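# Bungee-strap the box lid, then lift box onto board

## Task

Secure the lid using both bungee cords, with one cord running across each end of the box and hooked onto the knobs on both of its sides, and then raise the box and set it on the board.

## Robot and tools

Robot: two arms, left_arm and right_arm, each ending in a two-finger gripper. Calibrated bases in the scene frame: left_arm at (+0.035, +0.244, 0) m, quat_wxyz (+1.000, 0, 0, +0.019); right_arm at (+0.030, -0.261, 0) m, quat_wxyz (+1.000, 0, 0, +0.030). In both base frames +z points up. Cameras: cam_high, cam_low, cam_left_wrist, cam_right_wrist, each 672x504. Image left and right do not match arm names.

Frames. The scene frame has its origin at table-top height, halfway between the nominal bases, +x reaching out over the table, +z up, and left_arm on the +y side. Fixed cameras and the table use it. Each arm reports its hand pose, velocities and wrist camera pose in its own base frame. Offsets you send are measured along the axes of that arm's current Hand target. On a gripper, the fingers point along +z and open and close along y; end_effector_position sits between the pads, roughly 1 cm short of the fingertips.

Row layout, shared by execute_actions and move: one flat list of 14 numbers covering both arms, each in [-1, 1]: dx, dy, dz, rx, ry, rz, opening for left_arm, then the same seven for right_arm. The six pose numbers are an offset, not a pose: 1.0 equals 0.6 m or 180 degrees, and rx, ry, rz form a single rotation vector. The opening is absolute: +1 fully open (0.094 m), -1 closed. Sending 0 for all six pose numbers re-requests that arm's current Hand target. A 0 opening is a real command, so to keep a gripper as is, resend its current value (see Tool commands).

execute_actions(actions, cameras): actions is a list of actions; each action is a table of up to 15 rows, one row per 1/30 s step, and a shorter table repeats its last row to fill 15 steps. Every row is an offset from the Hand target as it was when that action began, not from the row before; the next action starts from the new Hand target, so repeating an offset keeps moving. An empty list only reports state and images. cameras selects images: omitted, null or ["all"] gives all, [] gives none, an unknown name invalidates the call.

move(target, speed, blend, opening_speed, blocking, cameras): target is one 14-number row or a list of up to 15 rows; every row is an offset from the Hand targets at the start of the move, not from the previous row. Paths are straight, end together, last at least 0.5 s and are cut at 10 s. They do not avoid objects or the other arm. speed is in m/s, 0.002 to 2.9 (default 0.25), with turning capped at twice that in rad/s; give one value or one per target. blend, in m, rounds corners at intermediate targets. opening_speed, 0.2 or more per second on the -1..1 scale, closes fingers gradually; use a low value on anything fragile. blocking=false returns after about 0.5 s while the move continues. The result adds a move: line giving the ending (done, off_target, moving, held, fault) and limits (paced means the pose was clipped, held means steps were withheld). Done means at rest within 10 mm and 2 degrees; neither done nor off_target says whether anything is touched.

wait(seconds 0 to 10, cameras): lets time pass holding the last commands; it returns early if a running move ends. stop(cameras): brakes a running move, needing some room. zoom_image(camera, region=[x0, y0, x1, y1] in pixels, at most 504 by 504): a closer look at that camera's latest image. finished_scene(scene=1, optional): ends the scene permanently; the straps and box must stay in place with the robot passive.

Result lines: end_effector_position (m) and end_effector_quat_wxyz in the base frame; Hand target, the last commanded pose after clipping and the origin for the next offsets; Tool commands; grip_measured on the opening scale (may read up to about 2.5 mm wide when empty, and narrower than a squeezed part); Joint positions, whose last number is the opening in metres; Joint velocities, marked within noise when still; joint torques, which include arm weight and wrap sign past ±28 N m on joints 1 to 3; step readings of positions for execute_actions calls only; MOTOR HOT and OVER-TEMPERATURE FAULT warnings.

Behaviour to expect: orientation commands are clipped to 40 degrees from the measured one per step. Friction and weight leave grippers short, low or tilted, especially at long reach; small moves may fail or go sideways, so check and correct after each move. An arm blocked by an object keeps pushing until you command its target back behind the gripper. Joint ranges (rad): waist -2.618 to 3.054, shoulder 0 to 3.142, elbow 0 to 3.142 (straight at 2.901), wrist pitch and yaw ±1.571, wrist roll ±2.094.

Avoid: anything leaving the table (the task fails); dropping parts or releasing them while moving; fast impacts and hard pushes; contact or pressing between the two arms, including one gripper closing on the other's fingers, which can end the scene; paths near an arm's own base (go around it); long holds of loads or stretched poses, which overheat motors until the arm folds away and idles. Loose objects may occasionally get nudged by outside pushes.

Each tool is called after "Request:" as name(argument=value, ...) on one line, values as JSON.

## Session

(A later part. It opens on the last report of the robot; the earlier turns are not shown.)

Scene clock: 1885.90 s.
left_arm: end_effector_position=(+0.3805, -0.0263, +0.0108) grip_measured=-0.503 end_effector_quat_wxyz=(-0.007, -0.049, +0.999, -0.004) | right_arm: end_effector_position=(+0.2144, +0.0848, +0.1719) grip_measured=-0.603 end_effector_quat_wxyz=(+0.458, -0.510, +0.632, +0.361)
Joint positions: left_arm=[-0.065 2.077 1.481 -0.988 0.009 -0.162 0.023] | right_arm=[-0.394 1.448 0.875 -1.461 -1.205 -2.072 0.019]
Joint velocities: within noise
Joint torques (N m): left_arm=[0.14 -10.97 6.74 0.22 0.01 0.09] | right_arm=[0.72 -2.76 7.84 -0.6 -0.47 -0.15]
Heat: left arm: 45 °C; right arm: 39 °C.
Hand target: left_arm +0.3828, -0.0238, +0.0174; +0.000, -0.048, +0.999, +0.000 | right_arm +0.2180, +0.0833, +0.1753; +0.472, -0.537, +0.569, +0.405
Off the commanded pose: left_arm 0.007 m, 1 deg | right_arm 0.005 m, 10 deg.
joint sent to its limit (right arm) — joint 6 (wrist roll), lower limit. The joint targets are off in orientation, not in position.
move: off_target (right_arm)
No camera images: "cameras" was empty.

Request:
move(target=[-0.003,0,-0.0085,0,0,0,-0.5,0,0,0,0,0,0,-0.6], speed=0.05, cameras=["cam_left_wrist"])

Request:
zoom_image(camera="cam_left_wrist", region=[240, 170, 380, 310])

Scene clock: 1887.57 s.
left_arm: end_effector_position=(+0.3753, -0.0259, +0.0109) grip_measured=-0.503 end_effector_quat_wxyz=(-0.017, -0.049, +0.999, -0.003) | right_arm: end_effector_position=(+0.2144, +0.0848, +0.1719) grip_measured=-0.603 end_effector_quat_wxyz=(+0.458, -0.510, +0.632, +0.361)
Joint positions: left_arm=[-0.065 2.077 1.481 -1.009 0.009 -0.162 0.023] | right_arm=[-0.394 1.448 0.875 -1.461 -1.205 -2.072 0.019]
Joint velocities: within noise
Joint torques (N m): left_arm=[0.21 -10.99 8.4 0.13 0 0.1] | right_arm=[0.69 -2.77 7.86 -0.61 -0.47 -0.15]
Heat: left arm: 45 °C; right arm: 39 °C.
Hand target: left_arm +0.3846, -0.0237, +0.0225; +0.000, -0.048, +0.999, +0.000 | right_arm +0.2180, +0.0833, +0.1753; +0.472, -0.537, +0.569, +0.405
Off the commanded pose: left_arm 0.015 m, 2 deg | right_arm 0.005 m, 10 deg.
joint sent to its limit (right arm) — joint 6 (wrist roll), lower limit. The joint targets are off in orientation, not in position.
move: off_target (left_arm, right_arm)
Images, in order (width x height): cam_left_wrist 672x504.

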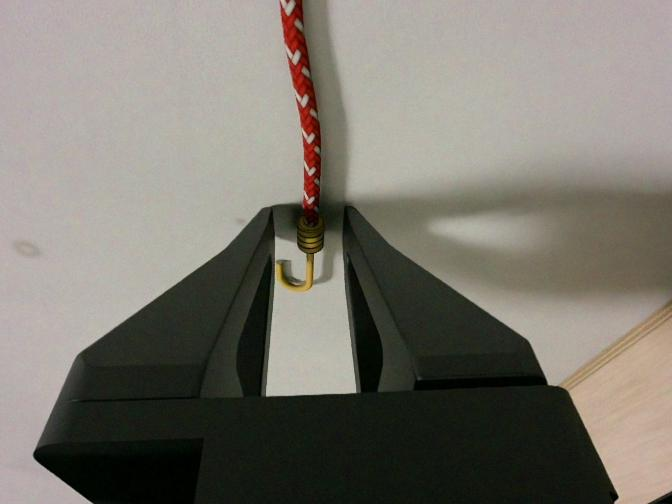

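Scaled by 3.600.

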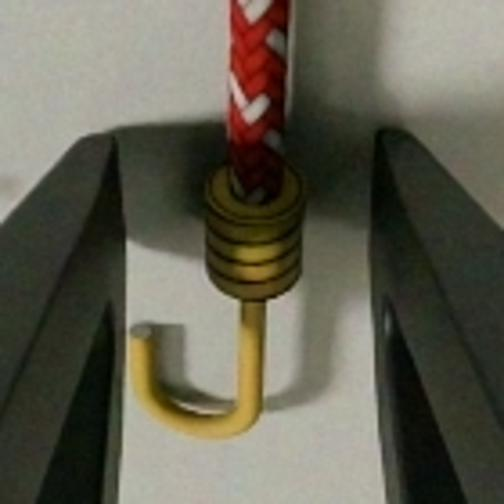

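Request:
move(target=[[0.003,0.000,-0.033,0,0,0,-0.5,0,0,0,0,0,0,-0.6],[0.003,0.000,0.0200,0,0,0,-0.5,0,0,0,0,0,0,-0.6]], speed=0.05, cameras=["cam_left_wrist"])

Request:
zoom_image(camera="cam_left_wrist", region=[240, 170, 380, 310])

Scene clock: 1890.97 s.
left_arm: end_effector_position=(+0.3835, -0.0265, +0.0135) grip_measured=-0.503 end_effector_quat_wxyz=(-0.001, -0.049, +0.999, -0.005) | right_arm: end_effector_position=(+0.2144, +0.0848, +0.1719) grip_measured=-0.603 end_effector_quat_wxyz=(+0.458, -0.510, +0.632, +0.361)
Joint positions: left_arm=[-0.065 2.074 1.488 -0.986 0.009 -0.162 0.023] | right_arm=[-0.394 1.448 0.875 -1.461 -1.205 -2.072 0.019]
Joint velocities: within noise
Joint torques (N m): left_arm=[0.17 -9.98 5.03 0.43 0 0.09] | right_arm=[0.73 -2.77 7.87 -0.61 -0.47 -0.15]
Heat: left arm: 46 °C; right arm: 39 °C.
Hand target: left_arm +0.3828, -0.0238, +0.0105; +0.000, -0.048, +0.999, +0.000 | right_arm +0.2180, +0.0833, +0.1753; +0.472, -0.537, +0.569, +0.405
Off the commanded pose: left_arm 0.004 m, 1 deg | right_arm 0.005 m, 10 deg.
joint sent to its limit (right arm) — joint 6 (wrist roll), lower limit. The joint targets are off in orientation, not in position.
move: off_target (right_arm)
Images, in order (width x height): cam_left_wrist 672x504.

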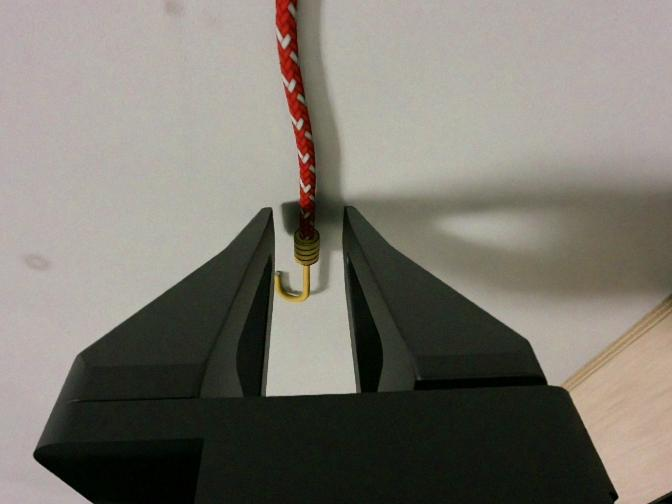

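Scaled by 3.600.

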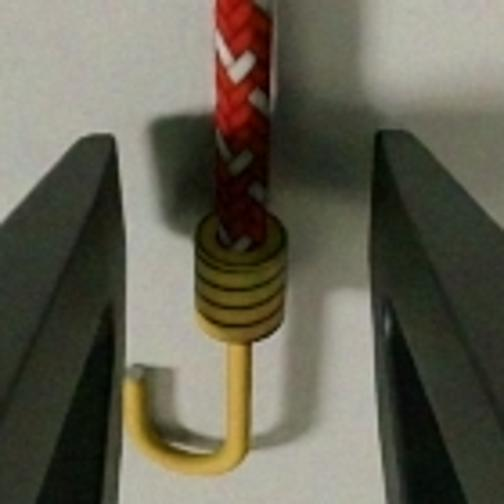

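Request:
move(target=[0,0,0,0,0,0,-1.0,0,0,0,0,0,0,-0.6], speed=0.05, opening_speed=0.4, cameras=["cam_left_wrist"])

Request:
zoom_image(camera="cam_left_wrist", region=[240, 170, 380, 310])

Scene clock: 1893.70 s.
left_arm: end_effector_position=(+0.3837, -0.0265, +0.0135) grip_measured=-0.868 end_effector_quat_wxyz=(-0.001, -0.049, +0.999, -0.005) | right_arm: end_effector_position=(+0.2144, +0.0848, +0.1719) grip_measured=-0.603 end_effector_quat_wxyz=(+0.458, -0.510, +0.632, +0.361)
Joint positions: left_arm=[-0.065 2.074 1.488 -0.985 0.009 -0.162 0.006] | right_arm=[-0.394 1.448 0.875 -1.461 -1.205 -2.072 0.019]
Joint velocities: within noise
Joint torques (N m): left_arm=[0.16 -9.98 5.03 0.47 0 0.09] | right_arm=[0.7 -2.77 7.86 -0.61 -0.47 -0.15]
Heat: left arm: 46 °C; right arm: 39 °C.
Hand target: left_arm +0.3828, -0.0238, +0.0105; +0.000, -0.048, +0.999, +0.000 | right_arm +0.2180, +0.0833, +0.1753; +0.472, -0.537, +0.569, +0.405
Off the commanded pose: left_arm 0.004 m, 1 deg | right_arm 0.005 m, 10 deg.
joint sent to its limit (right arm) — joint 6 (wrist roll), lower limit. The joint targets are off in orientation, not in position.
move: off_target (right_arm)
Images, in order (width x height): cam_left_wrist 672x504.

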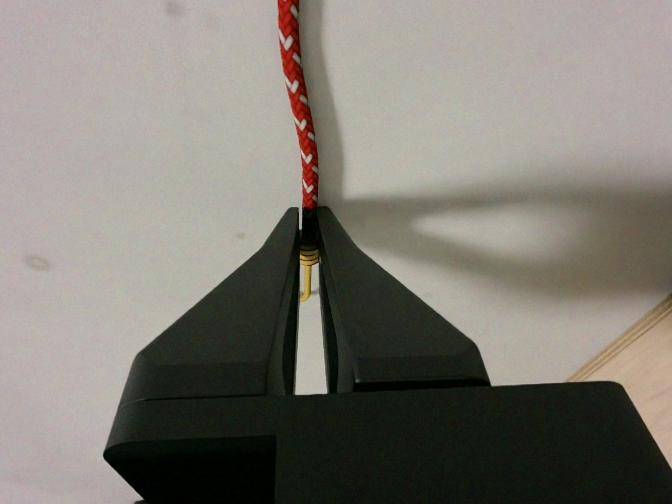

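Scaled by 3.600.

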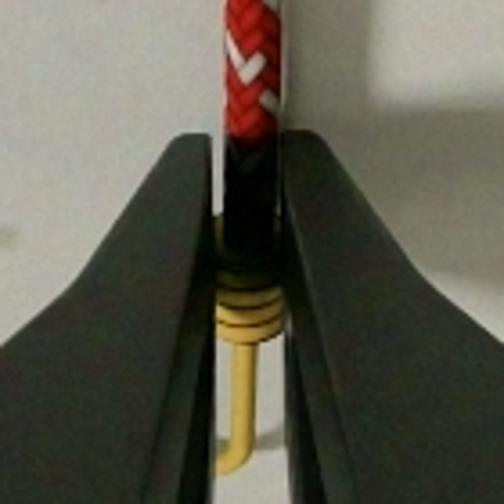

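Request:
zoom_image(camera="cam_left_wrist", region=[285, 195, 335, 275])

Scaled by 6.300.

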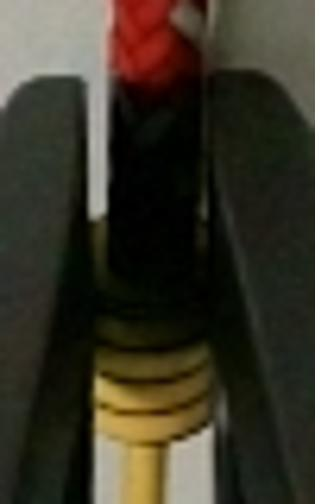

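Request:
move(target=[0,0,-0.06,0,0,0,-1.0,0,0,0,0,0,0,-0.6], speed=0.06, cameras=["cam_left_wrist"])

Request:
zoom_image(camera="cam_left_wrist", region=[275, 195, 345, 315])

Scene clock: 1907.07 s.
left_arm: end_effector_position=(+0.3722, -0.0257, +0.0263) grip_measured=-0.868 end_effector_quat_wxyz=(-0.028, -0.049, +0.998, -0.001) | right_arm: end_effector_position=(+0.2144, +0.0848, +0.1719) grip_measured=-0.603 end_effector_quat_wxyz=(+0.458, -0.510, +0.632, +0.361)
Joint positions: left_arm=[-0.065 2.067 1.53 -1.09 0.009 -0.162 0.006] | right_arm=[-0.394 1.448 0.875 -1.461 -1.205 -2.072 0.019]
Joint velocities: within noise
Joint torques (N m): left_arm=[0.13 -12.81 8.51 0.03 0 0.08] | right_arm=[0.73 -2.76 7.86 -0.61 -0.47 -0.15]
Heat: left arm: 49 °C; right arm: 39 °C.
Hand target: left_arm +0.3828, -0.0238, +0.0465; +0.000, -0.048, +0.999, +0.000 | right_arm +0.2180, +0.0833, +0.1753; +0.472, -0.537, +0.569, +0.405
Off the commanded pose: left_arm 0.023 m, 3 deg | right_arm 0.005 m, 10 deg.
joint sent to its limit (right arm) — joint 6 (wrist roll), lower limit. The joint targets are off in orientation, not in position.
move: off_target (left_arm, right_arm)
Images, in order (width x height): cam_left_wrist 672x504.

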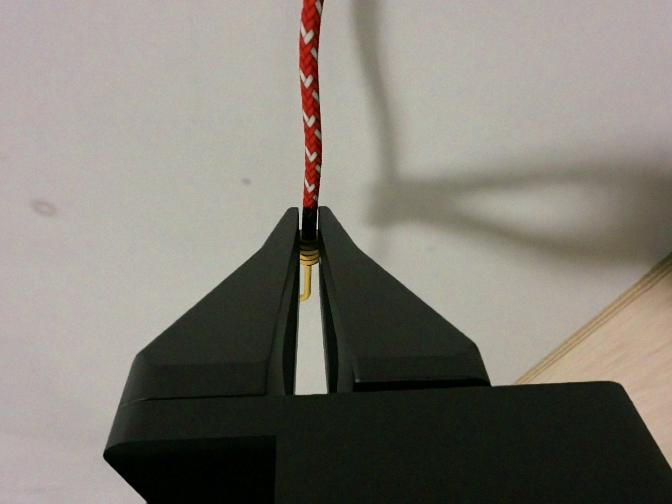

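Scaled by 4.200.

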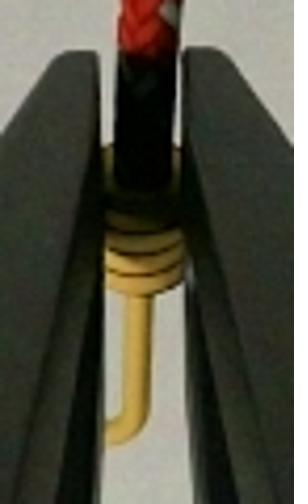

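Request:
move(target=[[0.0057,-0.0098,-0.1725,0.004,-0.0833,0.0304,-1.0,0,0,0,0,0,0,-0.6],[-0.0275,-0.013,-0.4225,0.0413,-0.3036,0.0794,-1.0,0,0,0,0,0,0,-0.6],[-0.0575,-0.0495,-0.5392,0.1374,-0.4292,0.1637,-1.0,0,0,0,0,0,0,-0.6]], speed=0.2, blend=[0.03,0.03,0])

Scene clock: 1929.50 s.
left_arm: end_effector_position=(+0.4189, -0.0513, +0.3720) grip_measured=-0.868 end_effector_quat_wxyz=(+0.619, +0.198, +0.743, -0.163) | right_arm: end_effector_position=(+0.2144, +0.0848, +0.1719) grip_measured=-0.603 end_effector_quat_wxyz=(+0.458, -0.510, +0.632, +0.361)
Joint positions: left_arm=[0.118 1.321 1.282 -0.187 0.624 0.137 0.006] | right_arm=[-0.394 1.448 0.875 -1.461 -1.205 -2.072 0.019]
Joint velocities: within noise
Joint torques (N m): left_arm=[0.5 -4.77 6.43 2.35 0.34 0] | right_arm=[0.72 -2.77 7.86 -0.61 -0.47 -0.15]
Heat: left arm: 51 °C; right arm: 39 °C.
Hand target: left_arm +0.4199, -0.0503, +0.3699; +0.621, +0.198, +0.740, -0.166 | right_arm +0.2180, +0.0833, +0.1753; +0.472, -0.537, +0.569, +0.405
Off the commanded pose: left_arm 0.002 m, 1 deg | right_arm 0.005 m, 10 deg.
joint sent to its limit (right arm) — joint 6 (wrist roll), lower limit. The joint targets are off in orientation, not in position.
move: off_target (right_arm)

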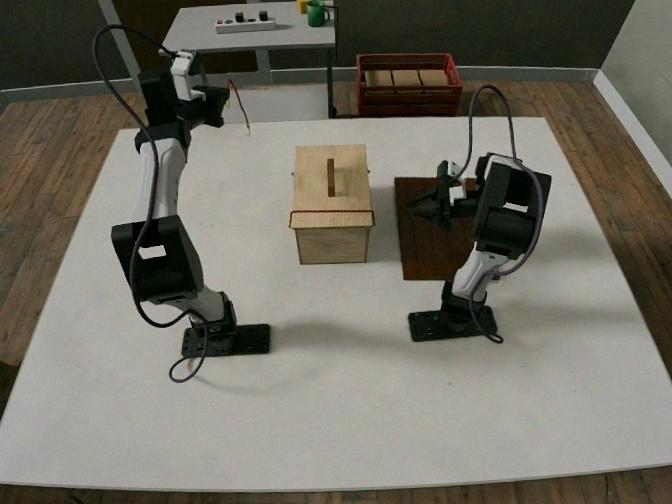

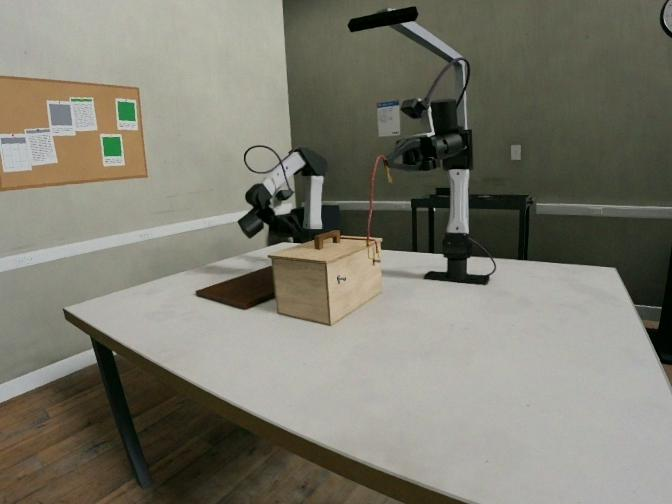

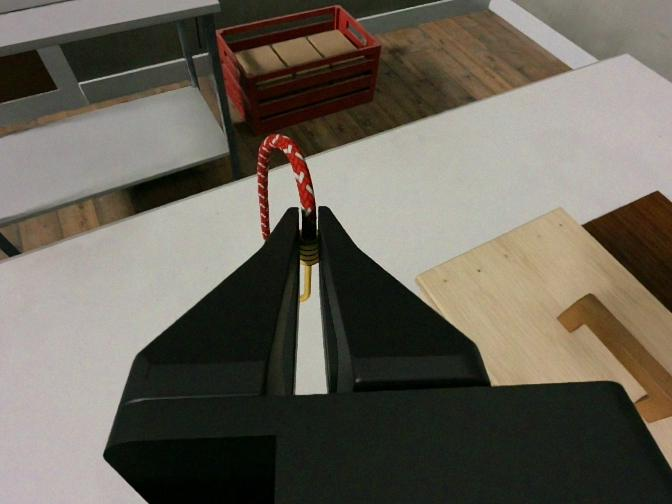

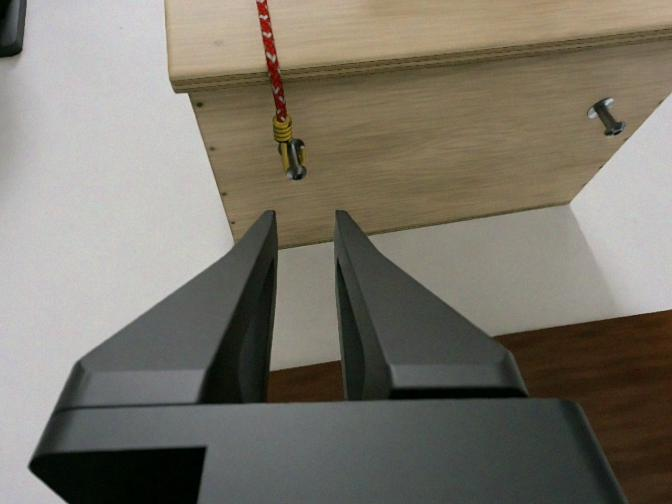

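Request:
zoom_image(camera="cam_low", region=[340, 140, 430, 270])

Request:
zoom_image(camera="cam_high", region=[180, 50, 270, 150])

Scaled by 3.877.

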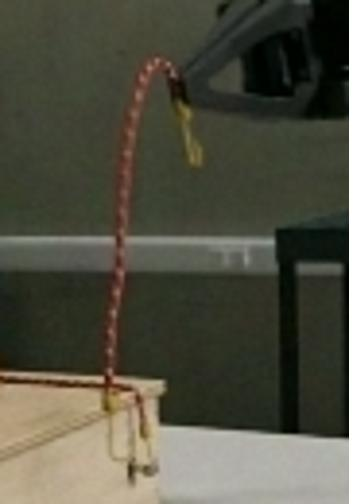

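Scaled by 5.040.

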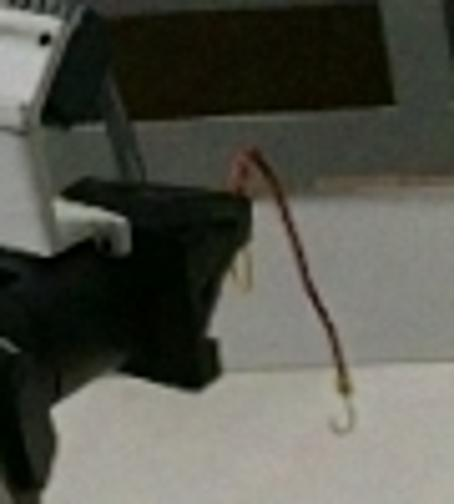

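Request:
move(target=[[-0.0282,-0.1643,0.111,0.2204,-0.0266,0.029,-1.0,0,0,0,0,0,0,-0.6],[-0.0292,-0.3375,0.2125,0.303,-0.0256,0.0399,-1.0,0,0,0,0,0,0,-0.6]], speed=0.12, blend=[0.02,0])

Request:
zoom_image(camera="cam_low", region=[260, 130, 400, 270])

Request:
zoom_image(camera="cam_high", region=[280, 60, 420, 200])

Scene clock: 1938.87 s.
left_arm: end_effector_position=(+0.4301, -0.2885, +0.3543) grip_measured=-0.868 end_effector_quat_wxyz=(+0.488, +0.486, +0.560, -0.460) | right_arm: end_effector_position=(+0.2144, +0.0848, +0.1719) grip_measured=-0.603 end_effector_quat_wxyz=(+0.458, -0.510, +0.632, +0.361)
Joint positions: left_arm=[-0.279 1.908 1.78 -0.135 1.179 0.204 0.006] | right_arm=[-0.394 1.448 0.875 -1.461 -1.205 -2.072 0.019]
Joint velocities: within noise
Joint torques (N m): left_arm=[0.06 -9.22 10.5 1.75 0.45 0.2] | right_arm=[0.7 -2.77 7.87 -0.6 -0.47 -0.15]
Heat: left arm: 48 °C; right arm: 40 °C.
Hand target: left_arm +0.4302, -0.2899, +0.3651; +0.498, +0.498, +0.544, -0.456 | right_arm +0.2180, +0.0833, +0.1753; +0.472, -0.537, +0.569, +0.405
Off the commanded pose: left_arm 0.011 m, 3 deg | right_arm 0.005 m, 10 deg.
joint sent to its limit (right arm) — joint 6 (wrist roll), lower limit. The joint targets are off in orientation, not in position.
move: off_target (left_arm, right_arm)

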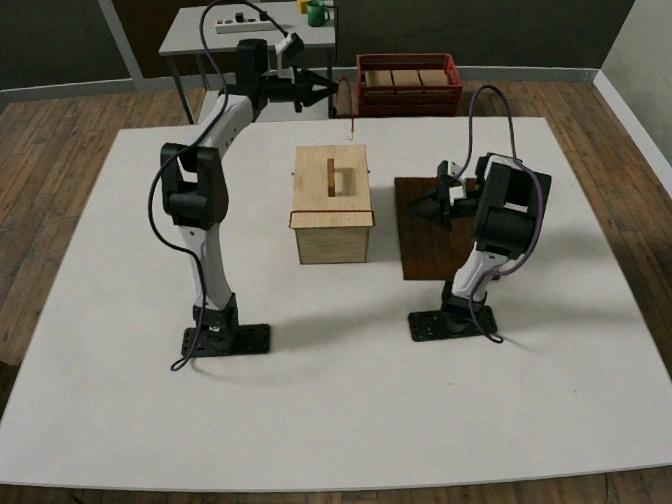

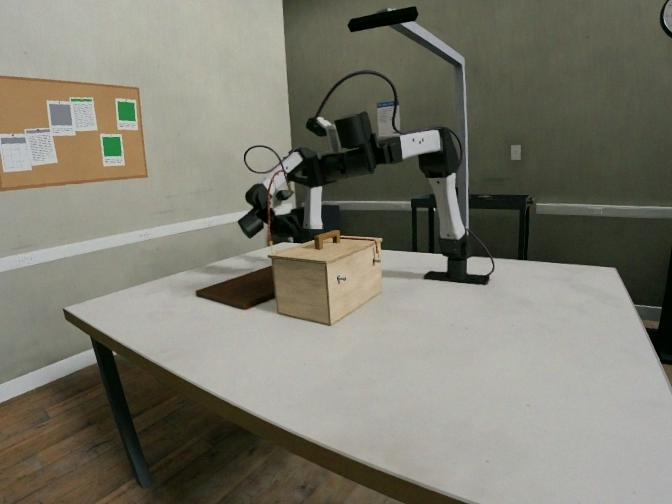

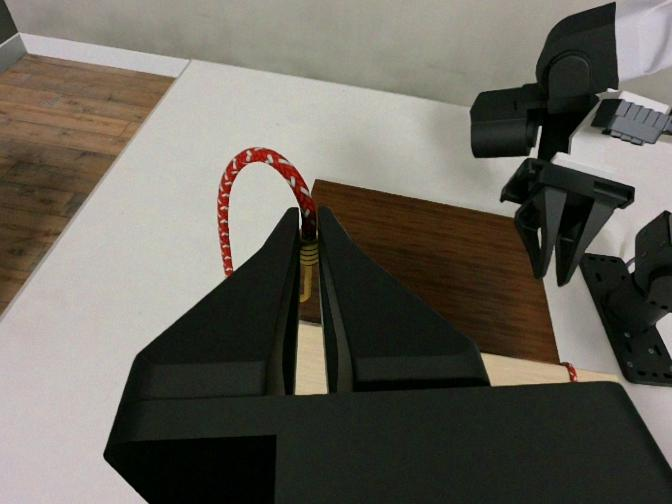

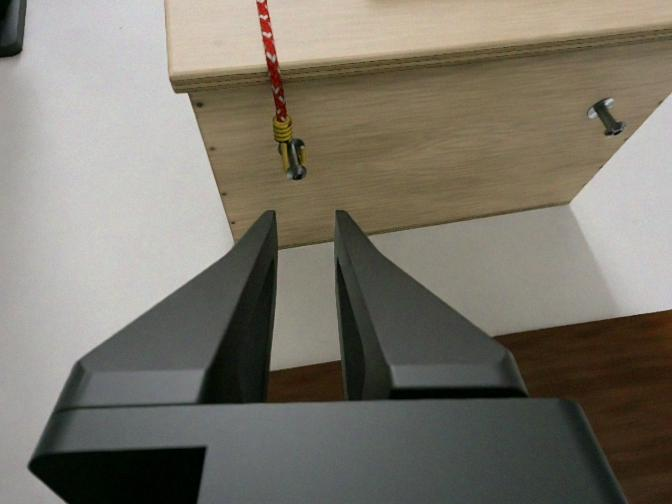

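Scaled by 3.600.

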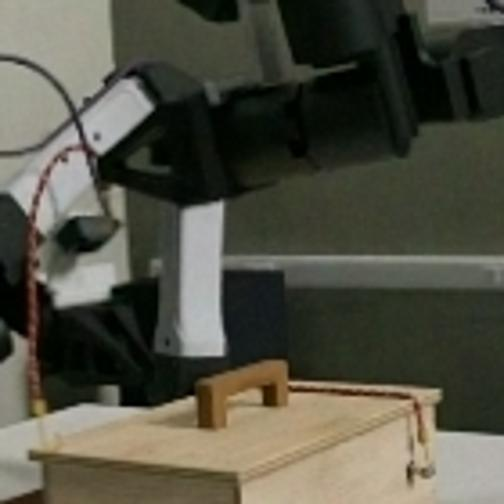

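Scaled by 3.600.

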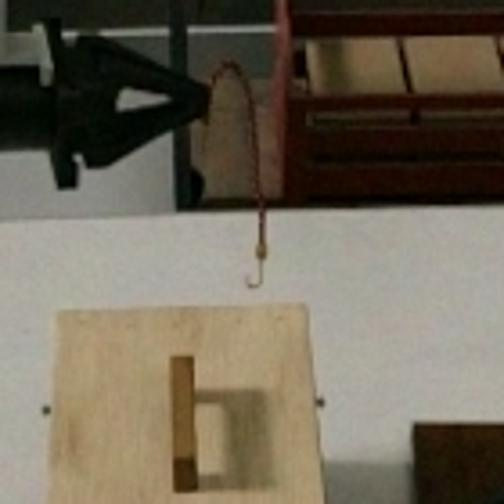

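Request:
move(target=[0,0,0,0,0,0,-1.0,0,0,0,0,0,0,-0.6], speed=0.1, cameras=[])

Request:
move(target=[0.0187,-0.0465,0.0177,0,0,0,-1.0,0,0,0,0,0,0,-0.6], speed=0.06, cameras=["cam_low","cam_high","cam_left_wrist"])

Request:
zoom_image(camera="cam_low", region=[240, 160, 380, 270])

Request:
zoom_image(camera="cam_high", region=[280, 70, 400, 190])

Scene clock: 1950.47 s.
left_arm: end_effector_position=(+0.4299, -0.2885, +0.3540) grip_measured=-0.868 end_effector_quat_wxyz=(+0.488, +0.486, +0.560, -0.460) | right_arm: end_effector_position=(+0.2143, +0.0848, +0.1719) grip_measured=-0.603 end_effector_quat_wxyz=(+0.458, -0.510, +0.632, +0.361)
Joint positions: left_arm=[-0.279 1.908 1.78 -0.137 1.18 0.206 0.006] | right_arm=[-0.394 1.448 0.875 -1.461 -1.205 -2.072 0.019]
Joint velocities: within noise
Joint torques (N m): left_arm=[-0.08 -9.24 10.5 1.75 0.45 0.23] | right_arm=[0.72 -2.78 7.86 -0.6 -0.47 -0.15]
Heat: left arm: 46 °C; right arm: 40 °C.
Hand target: left_arm +0.4302, -0.2899, +0.3649; +0.498, +0.498, +0.544, -0.456 | right_arm +0.2180, +0.0833, +0.1752; +0.472, -0.537, +0.569, +0.405
Off the commanded pose: left_arm 0.011 m, 3 deg | right_arm 0.005 m, 10 deg.
joint sent to its limit (right arm) — joint 6 (wrist roll), lower limit. The joint targets are off in orientation, not in position.
move: off_target (left_arm, right_arm)
No camera images: "cameras" was empty.

Scene clock: 1951.70 s.
left_arm: end_effector_position=(+0.4100, -0.3030, +0.3394) grip_measured=-0.868 end_effector_quat_wxyz=(+0.483, +0.494, +0.554, -0.464) | right_arm: end_effector_position=(+0.2143, +0.0848, +0.1719) grip_measured=-0.603 end_effector_quat_wxyz=(+0.458, -0.510, +0.632, +0.361)
Joint positions: left_arm=[-0.322 1.858 1.656 -0.059 1.159 0.203 0.006] | right_arm=[-0.394 1.448 0.875 -1.461 -1.205 -2.072 0.019]
Joint velocities: within noise
Joint torques (N m): left_arm=[-0.32 -12.51 6.28 2.01 0.26 0.03] | right_arm=[0.7 -2.77 7.84 -0.61 -0.47 -0.15]
Heat: left arm: 47 °C; right arm: 40 °C.
Hand target: left_arm +0.4032, -0.3019, +0.3528; +0.498, +0.498, +0.544, -0.456 | right_arm +0.2180, +0.0833, +0.1752; +0.472, -0.537, +0.569, +0.405
Off the commanded pose: left_arm 0.015 m, 2 deg | right_arm 0.005 m, 10 deg.
joint sent to its limit (right arm) — joint 6 (wrist roll), lower limit. The joint targets are off in orientation, not in position.
move: off_target (left_arm, right_arm)
Images, in order (width x height): cam_high 672x504, cam_low 672x504, cam_left_wrist 672x504.

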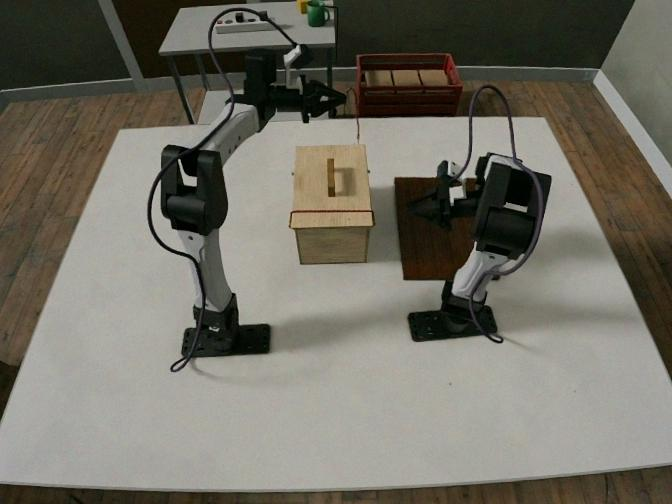

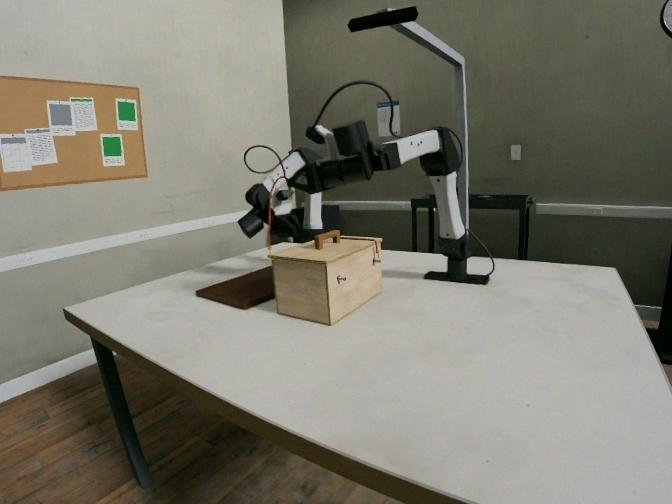

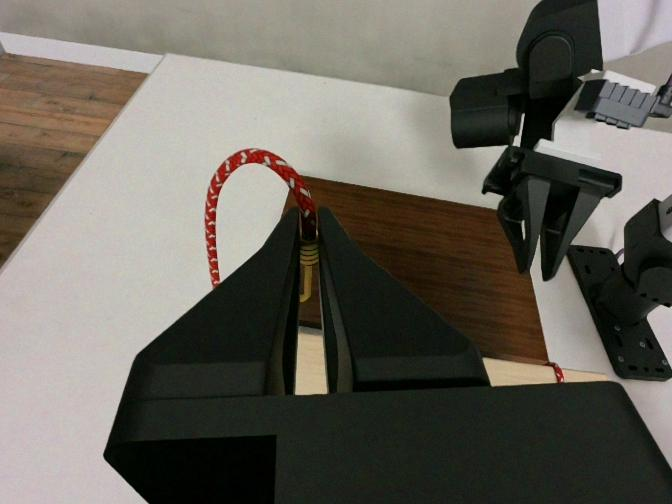

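Scaled by 3.600.

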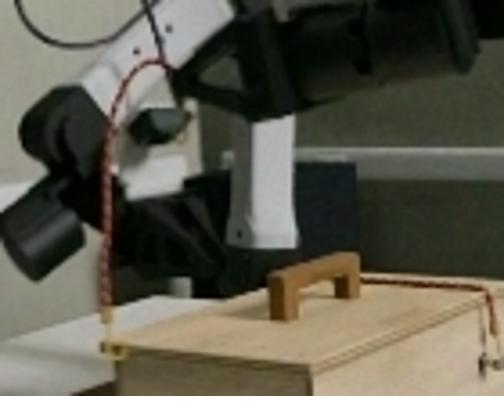

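Scaled by 4.200.

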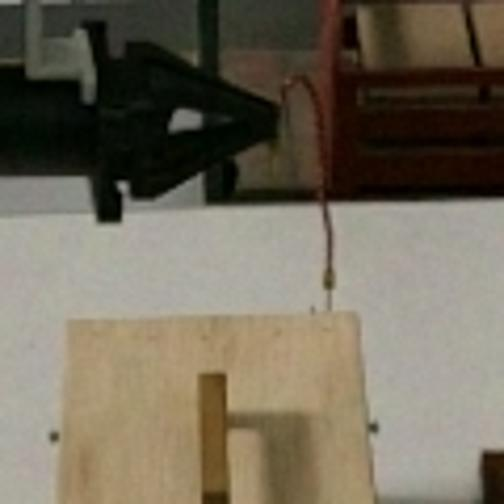

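Request:
move(target=[-0.006,-0.0495,-0.0082,0,0,0,-1.0,0,0,0,0,0,0,-0.6], speed=0.06, cameras=["cam_low","cam_high"])

Request:
zoom_image(camera="cam_low", region=[240, 160, 380, 270])

Request:
zoom_image(camera="cam_high", region=[280, 70, 400, 190])

Scene clock: 1955.93 s.
left_arm: end_effector_position=(+0.3795, -0.3004, +0.3465) grip_measured=-0.868 end_effector_quat_wxyz=(+0.485, +0.495, +0.553, -0.463) | right_arm: end_effector_position=(+0.2143, +0.0848, +0.1719) grip_measured=-0.603 end_effector_quat_wxyz=(+0.458, -0.510, +0.632, +0.361)
Joint positions: left_arm=[-0.341 1.741 1.533 -0.039 1.14 0.192 0.006] | right_arm=[-0.394 1.448 0.875 -1.461 -1.205 -2.072 0.019]
Joint velocities: within noise
Joint torques (N m): left_arm=[-0.49 -11.04 6.3 2 0.21 0] | right_arm=[0.72 -2.77 7.84 -0.6 -0.47 -0.15]
Heat: left arm: 47 °C; right arm: 40 °C.
Hand target: left_arm +0.3733, -0.2999, +0.3568; +0.498, +0.498, +0.544, -0.456 | right_arm +0.2180, +0.0833, +0.1752; +0.472, -0.537, +0.569, +0.405
Off the commanded pose: left_arm 0.012 m, 2 deg | right_arm 0.005 m, 10 deg.
joint sent to its limit (right arm) — joint 6 (wrist roll), lower limit. The joint targets are off in orientation, not in position.
move: off_target (left_arm, right_arm)
Images, in order (width x height): cam_high 672x504, cam_low 672x504.

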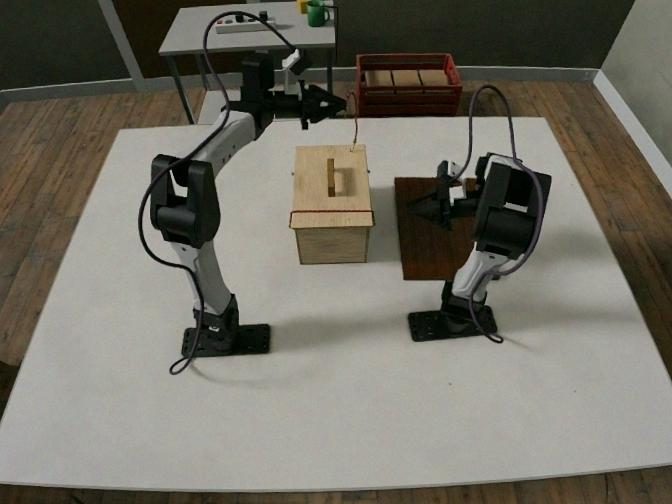

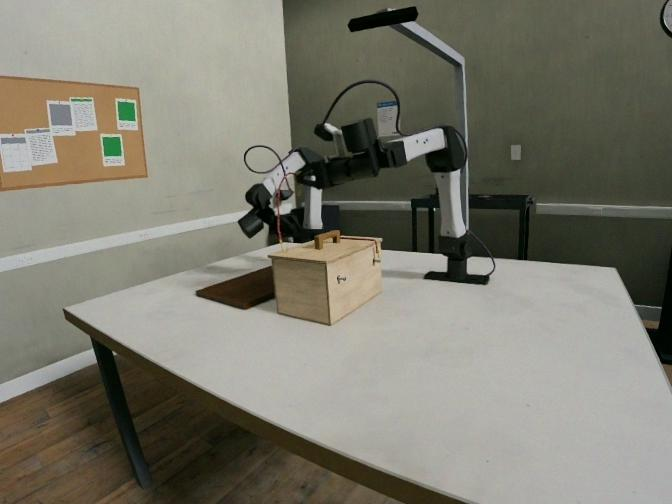

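Scaled by 3.600.

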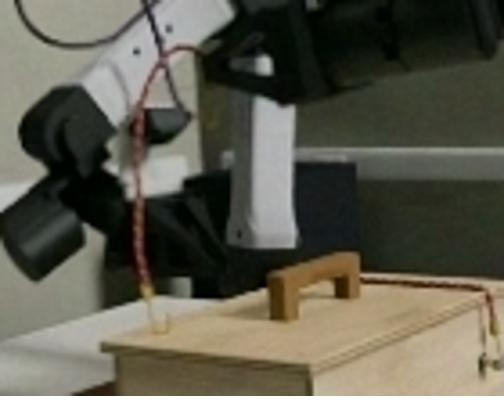

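Scaled by 4.200.

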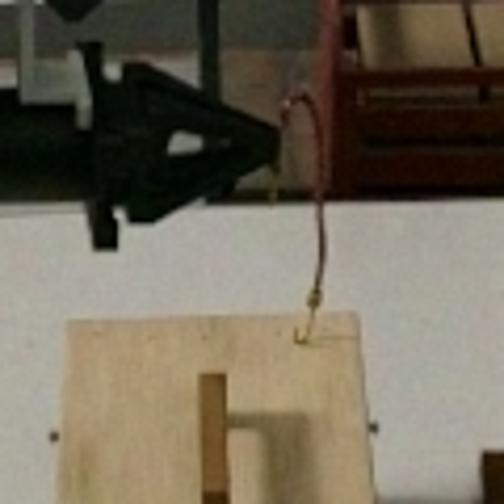

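Request:
move(target=[[-0.0223,-0.0358,0.0253,0,0,0,-1.0,0,0,0,0,0,0,-0.6],[0.001,-0.0358,0.0273,0,0,0,-1.0,0,0,0,0,0,0,-0.6]], speed=0.06, cameras=["cam_low","cam_high"])

Request:
zoom_image(camera="cam_low", region=[240, 160, 380, 270])

Request:
zoom_image(camera="cam_high", region=[280, 70, 400, 190])

Scene clock: 1959.97 s.
left_arm: end_effector_position=(+0.3584, -0.3192, +0.3450) grip_measured=-0.868 end_effector_quat_wxyz=(+0.484, +0.496, +0.553, -0.462) | right_arm: end_effector_position=(+0.2143, +0.0848, +0.1719) grip_measured=-0.603 end_effector_quat_wxyz=(+0.458, -0.510, +0.632, +0.361)
Joint positions: left_arm=[-0.407 1.69 1.464 0.006 1.076 0.164 0.006] | right_arm=[-0.394 1.448 0.875 -1.461 -1.205 -2.072 0.019]
Joint velocities: within noise
Joint torques (N m): left_arm=[-0.35 -10.43 6.45 2.1 0.2 0.03] | right_arm=[0.72 -2.77 7.87 -0.6 -0.47 -0.15]
Heat: left arm: 48 °C; right arm: 40 °C.
Hand target: left_arm +0.3533, -0.3181, +0.3548; +0.498, +0.498, +0.544, -0.456 | right_arm +0.2180, +0.0833, +0.1752; +0.472, -0.537, +0.569, +0.405
Off the commanded pose: left_arm 0.011 m, 2 deg | right_arm 0.005 m, 10 deg.
joint sent to its limit (right arm) — joint 6 (wrist roll), lower limit. The joint targets are off in orientation, not in position.
move: off_target (left_arm, right_arm)
Images, in order (width x height): cam_high 672x504, cam_low 672x504.

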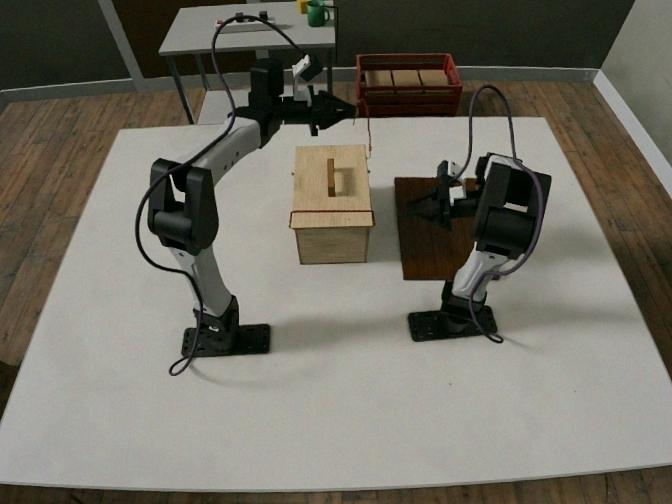

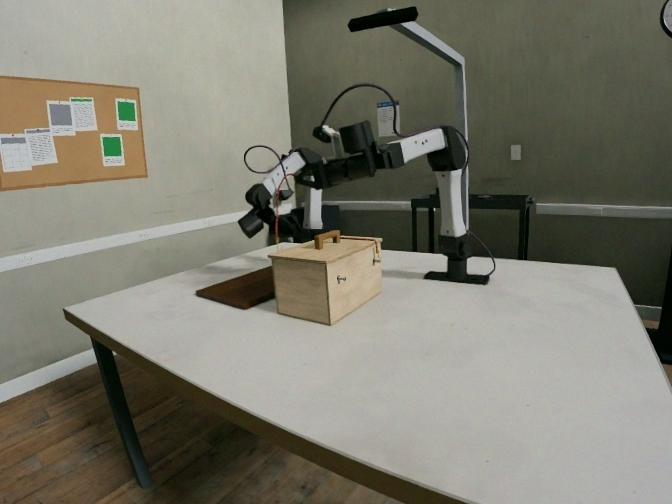

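Scaled by 3.600.

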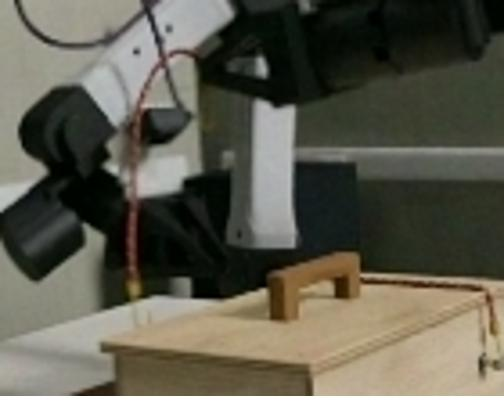

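Scaled by 4.200.

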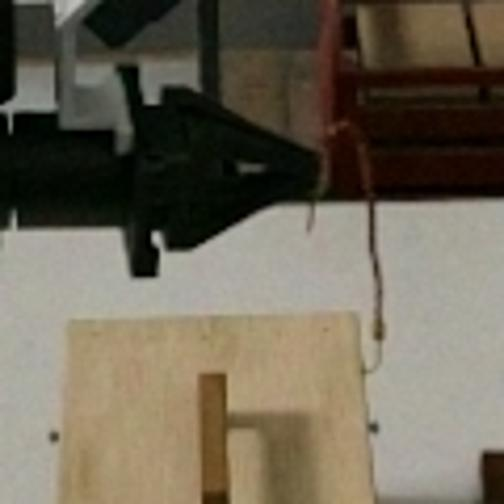

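Request:
move(target=[[0.0018,0.022,-0.0215,0,0,0,-1.0,0,0,0,0,0,0,-0.6],[0.0283,0.022,-0.0192,0,0,0,-1.0,0,0,0,0,0,0,-0.6]], speed=0.05, cameras=["cam_low","cam_high"])

Request:
zoom_image(camera="cam_low", region=[240, 160, 380, 270])

Request:
zoom_image(camera="cam_high", region=[280, 70, 400, 190])

Scene clock: 1963.43 s.
left_arm: end_effector_position=(+0.3671, -0.3054, +0.3385) grip_measured=-0.868 end_effector_quat_wxyz=(+0.491, +0.491, +0.555, -0.458) | right_arm: end_effector_position=(+0.2143, +0.0848, +0.1719) grip_measured=-0.603 end_effector_quat_wxyz=(+0.458, -0.510, +0.632, +0.361)
Joint positions: left_arm=[-0.368 1.69 1.432 0.043 1.098 0.167 0.006] | right_arm=[-0.394 1.448 0.875 -1.461 -1.205 -2.072 0.019]
Joint velocities: within noise
Joint torques (N m): left_arm=[0.25 -8.53 6.39 2.11 0.41 0.22] | right_arm=[0.7 -2.76 7.86 -0.61 -0.47 -0.14]
Heat: left arm: 47 °C; right arm: 40 °C.
Hand target: left_arm +0.3653, -0.3040, +0.3388; +0.498, +0.498, +0.544, -0.456 | right_arm +0.2180, +0.0833, +0.1752; +0.472, -0.537, +0.569, +0.405
Off the commanded pose: left_arm 0.002 m, 2 deg | right_arm 0.005 m, 10 deg.
joint sent to its limit (right arm) — joint 6 (wrist roll), lower limit. The joint targets are off in orientation, not in position.
move: off_target (right_arm)
Images, in order (width x height): cam_high 672x504, cam_low 672x504.

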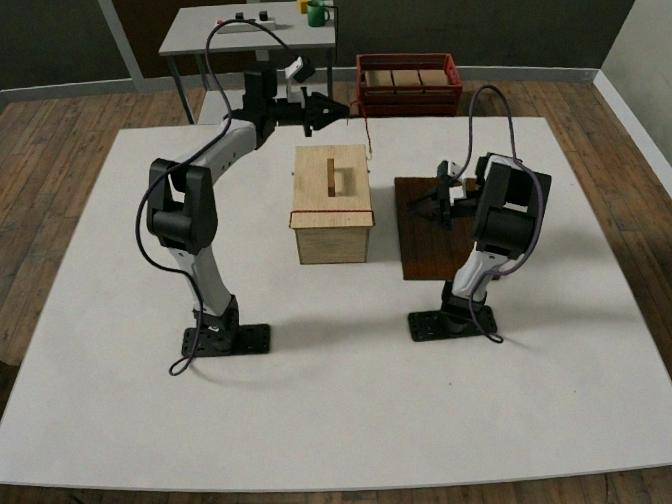

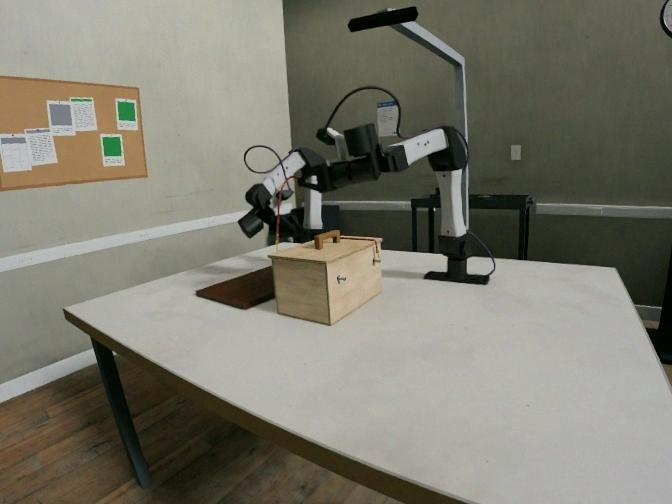

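Scaled by 3.600.

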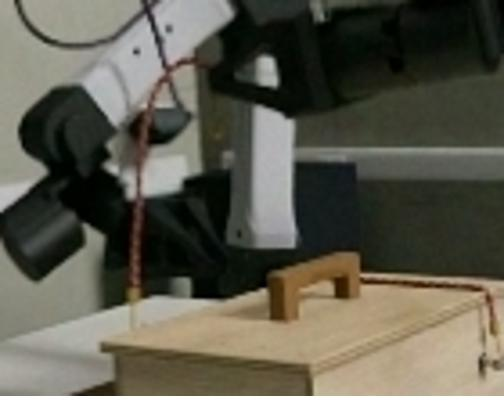

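Scaled by 4.200.

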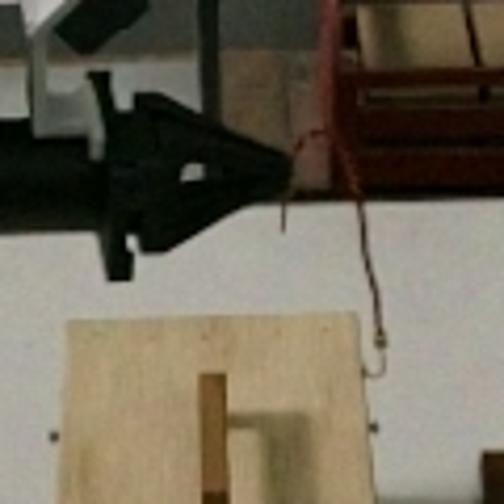

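Request:
move(target=[[0.0020,0.0325,-0.0272,0,0,0,-1.0,0,0,0,0,0,0,-0.6],[0.0203,0.0325,-0.0255,0,0,0,-1.0,0,0,0,0,0,0,-0.6]], speed=0.05, cameras=["cam_low","cam_high"])

Request:
zoom_image(camera="cam_low", region=[240, 160, 380, 270])

Request:
zoom_image(camera="cam_high", region=[280, 70, 400, 190])

Scene clock: 1966.80 s.
left_arm: end_effector_position=(+0.3816, -0.2865, +0.3276) grip_measured=-0.868 end_effector_quat_wxyz=(+0.491, +0.490, +0.555, -0.459) | right_arm: end_effector_position=(+0.2143, +0.0848, +0.1719) grip_measured=-0.603 end_effector_quat_wxyz=(+0.458, -0.510, +0.632, +0.361)
Joint positions: left_arm=[-0.308 1.721 1.432 0.046 1.156 0.195 0.006] | right_arm=[-0.394 1.448 0.875 -1.461 -1.205 -2.073 0.019]
Joint velocities: within noise
Joint torques (N m): left_arm=[0.35 -7.65 7.68 2.03 0.44 0.22] | right_arm=[0.72 -2.77 7.86 -0.6 -0.47 -0.14]
Heat: left arm: 47 °C; right arm: 40 °C.
Hand target: left_arm +0.3833, -0.2861, +0.3281; +0.498, +0.498, +0.544, -0.456 | right_arm +0.2180, +0.0833, +0.1752; +0.472, -0.537, +0.569, +0.405
Off the commanded pose: left_arm 0.002 m, 2 deg | right_arm 0.005 m, 10 deg.
joint sent to its limit (right arm) — joint 6 (wrist roll), lower limit. The joint targets are off in orientation, not in position.
move: off_target (right_arm)
Images, in order (width x height): cam_high 672x504, cam_low 672x504.

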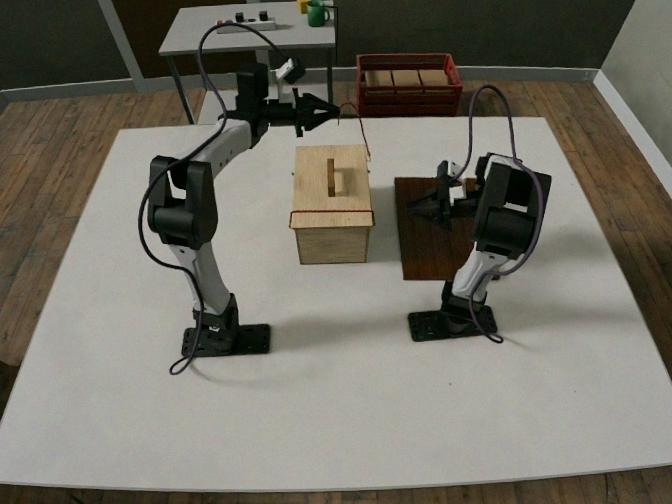

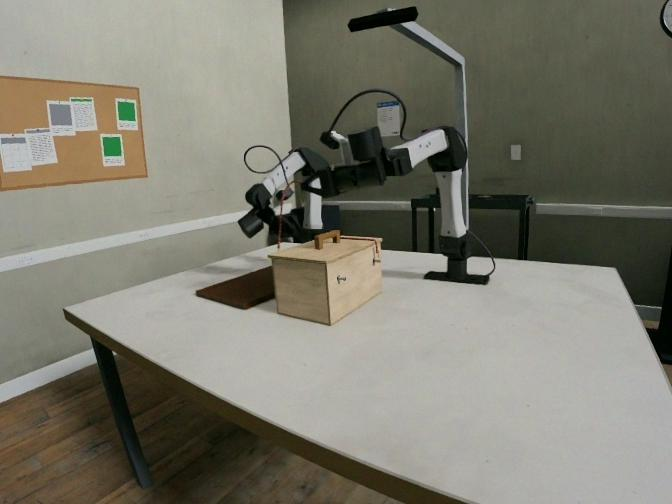

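Scaled by 3.600.

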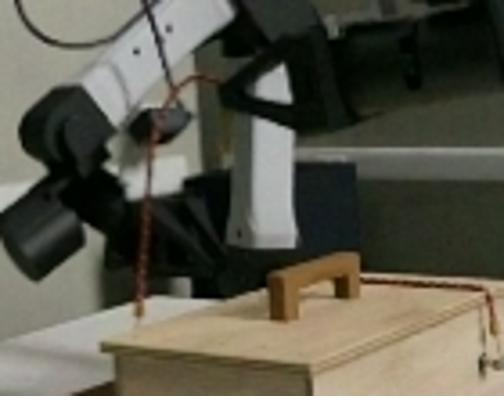

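Scaled by 4.200.

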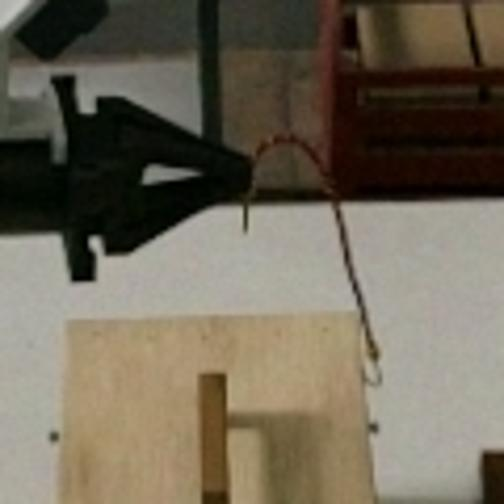

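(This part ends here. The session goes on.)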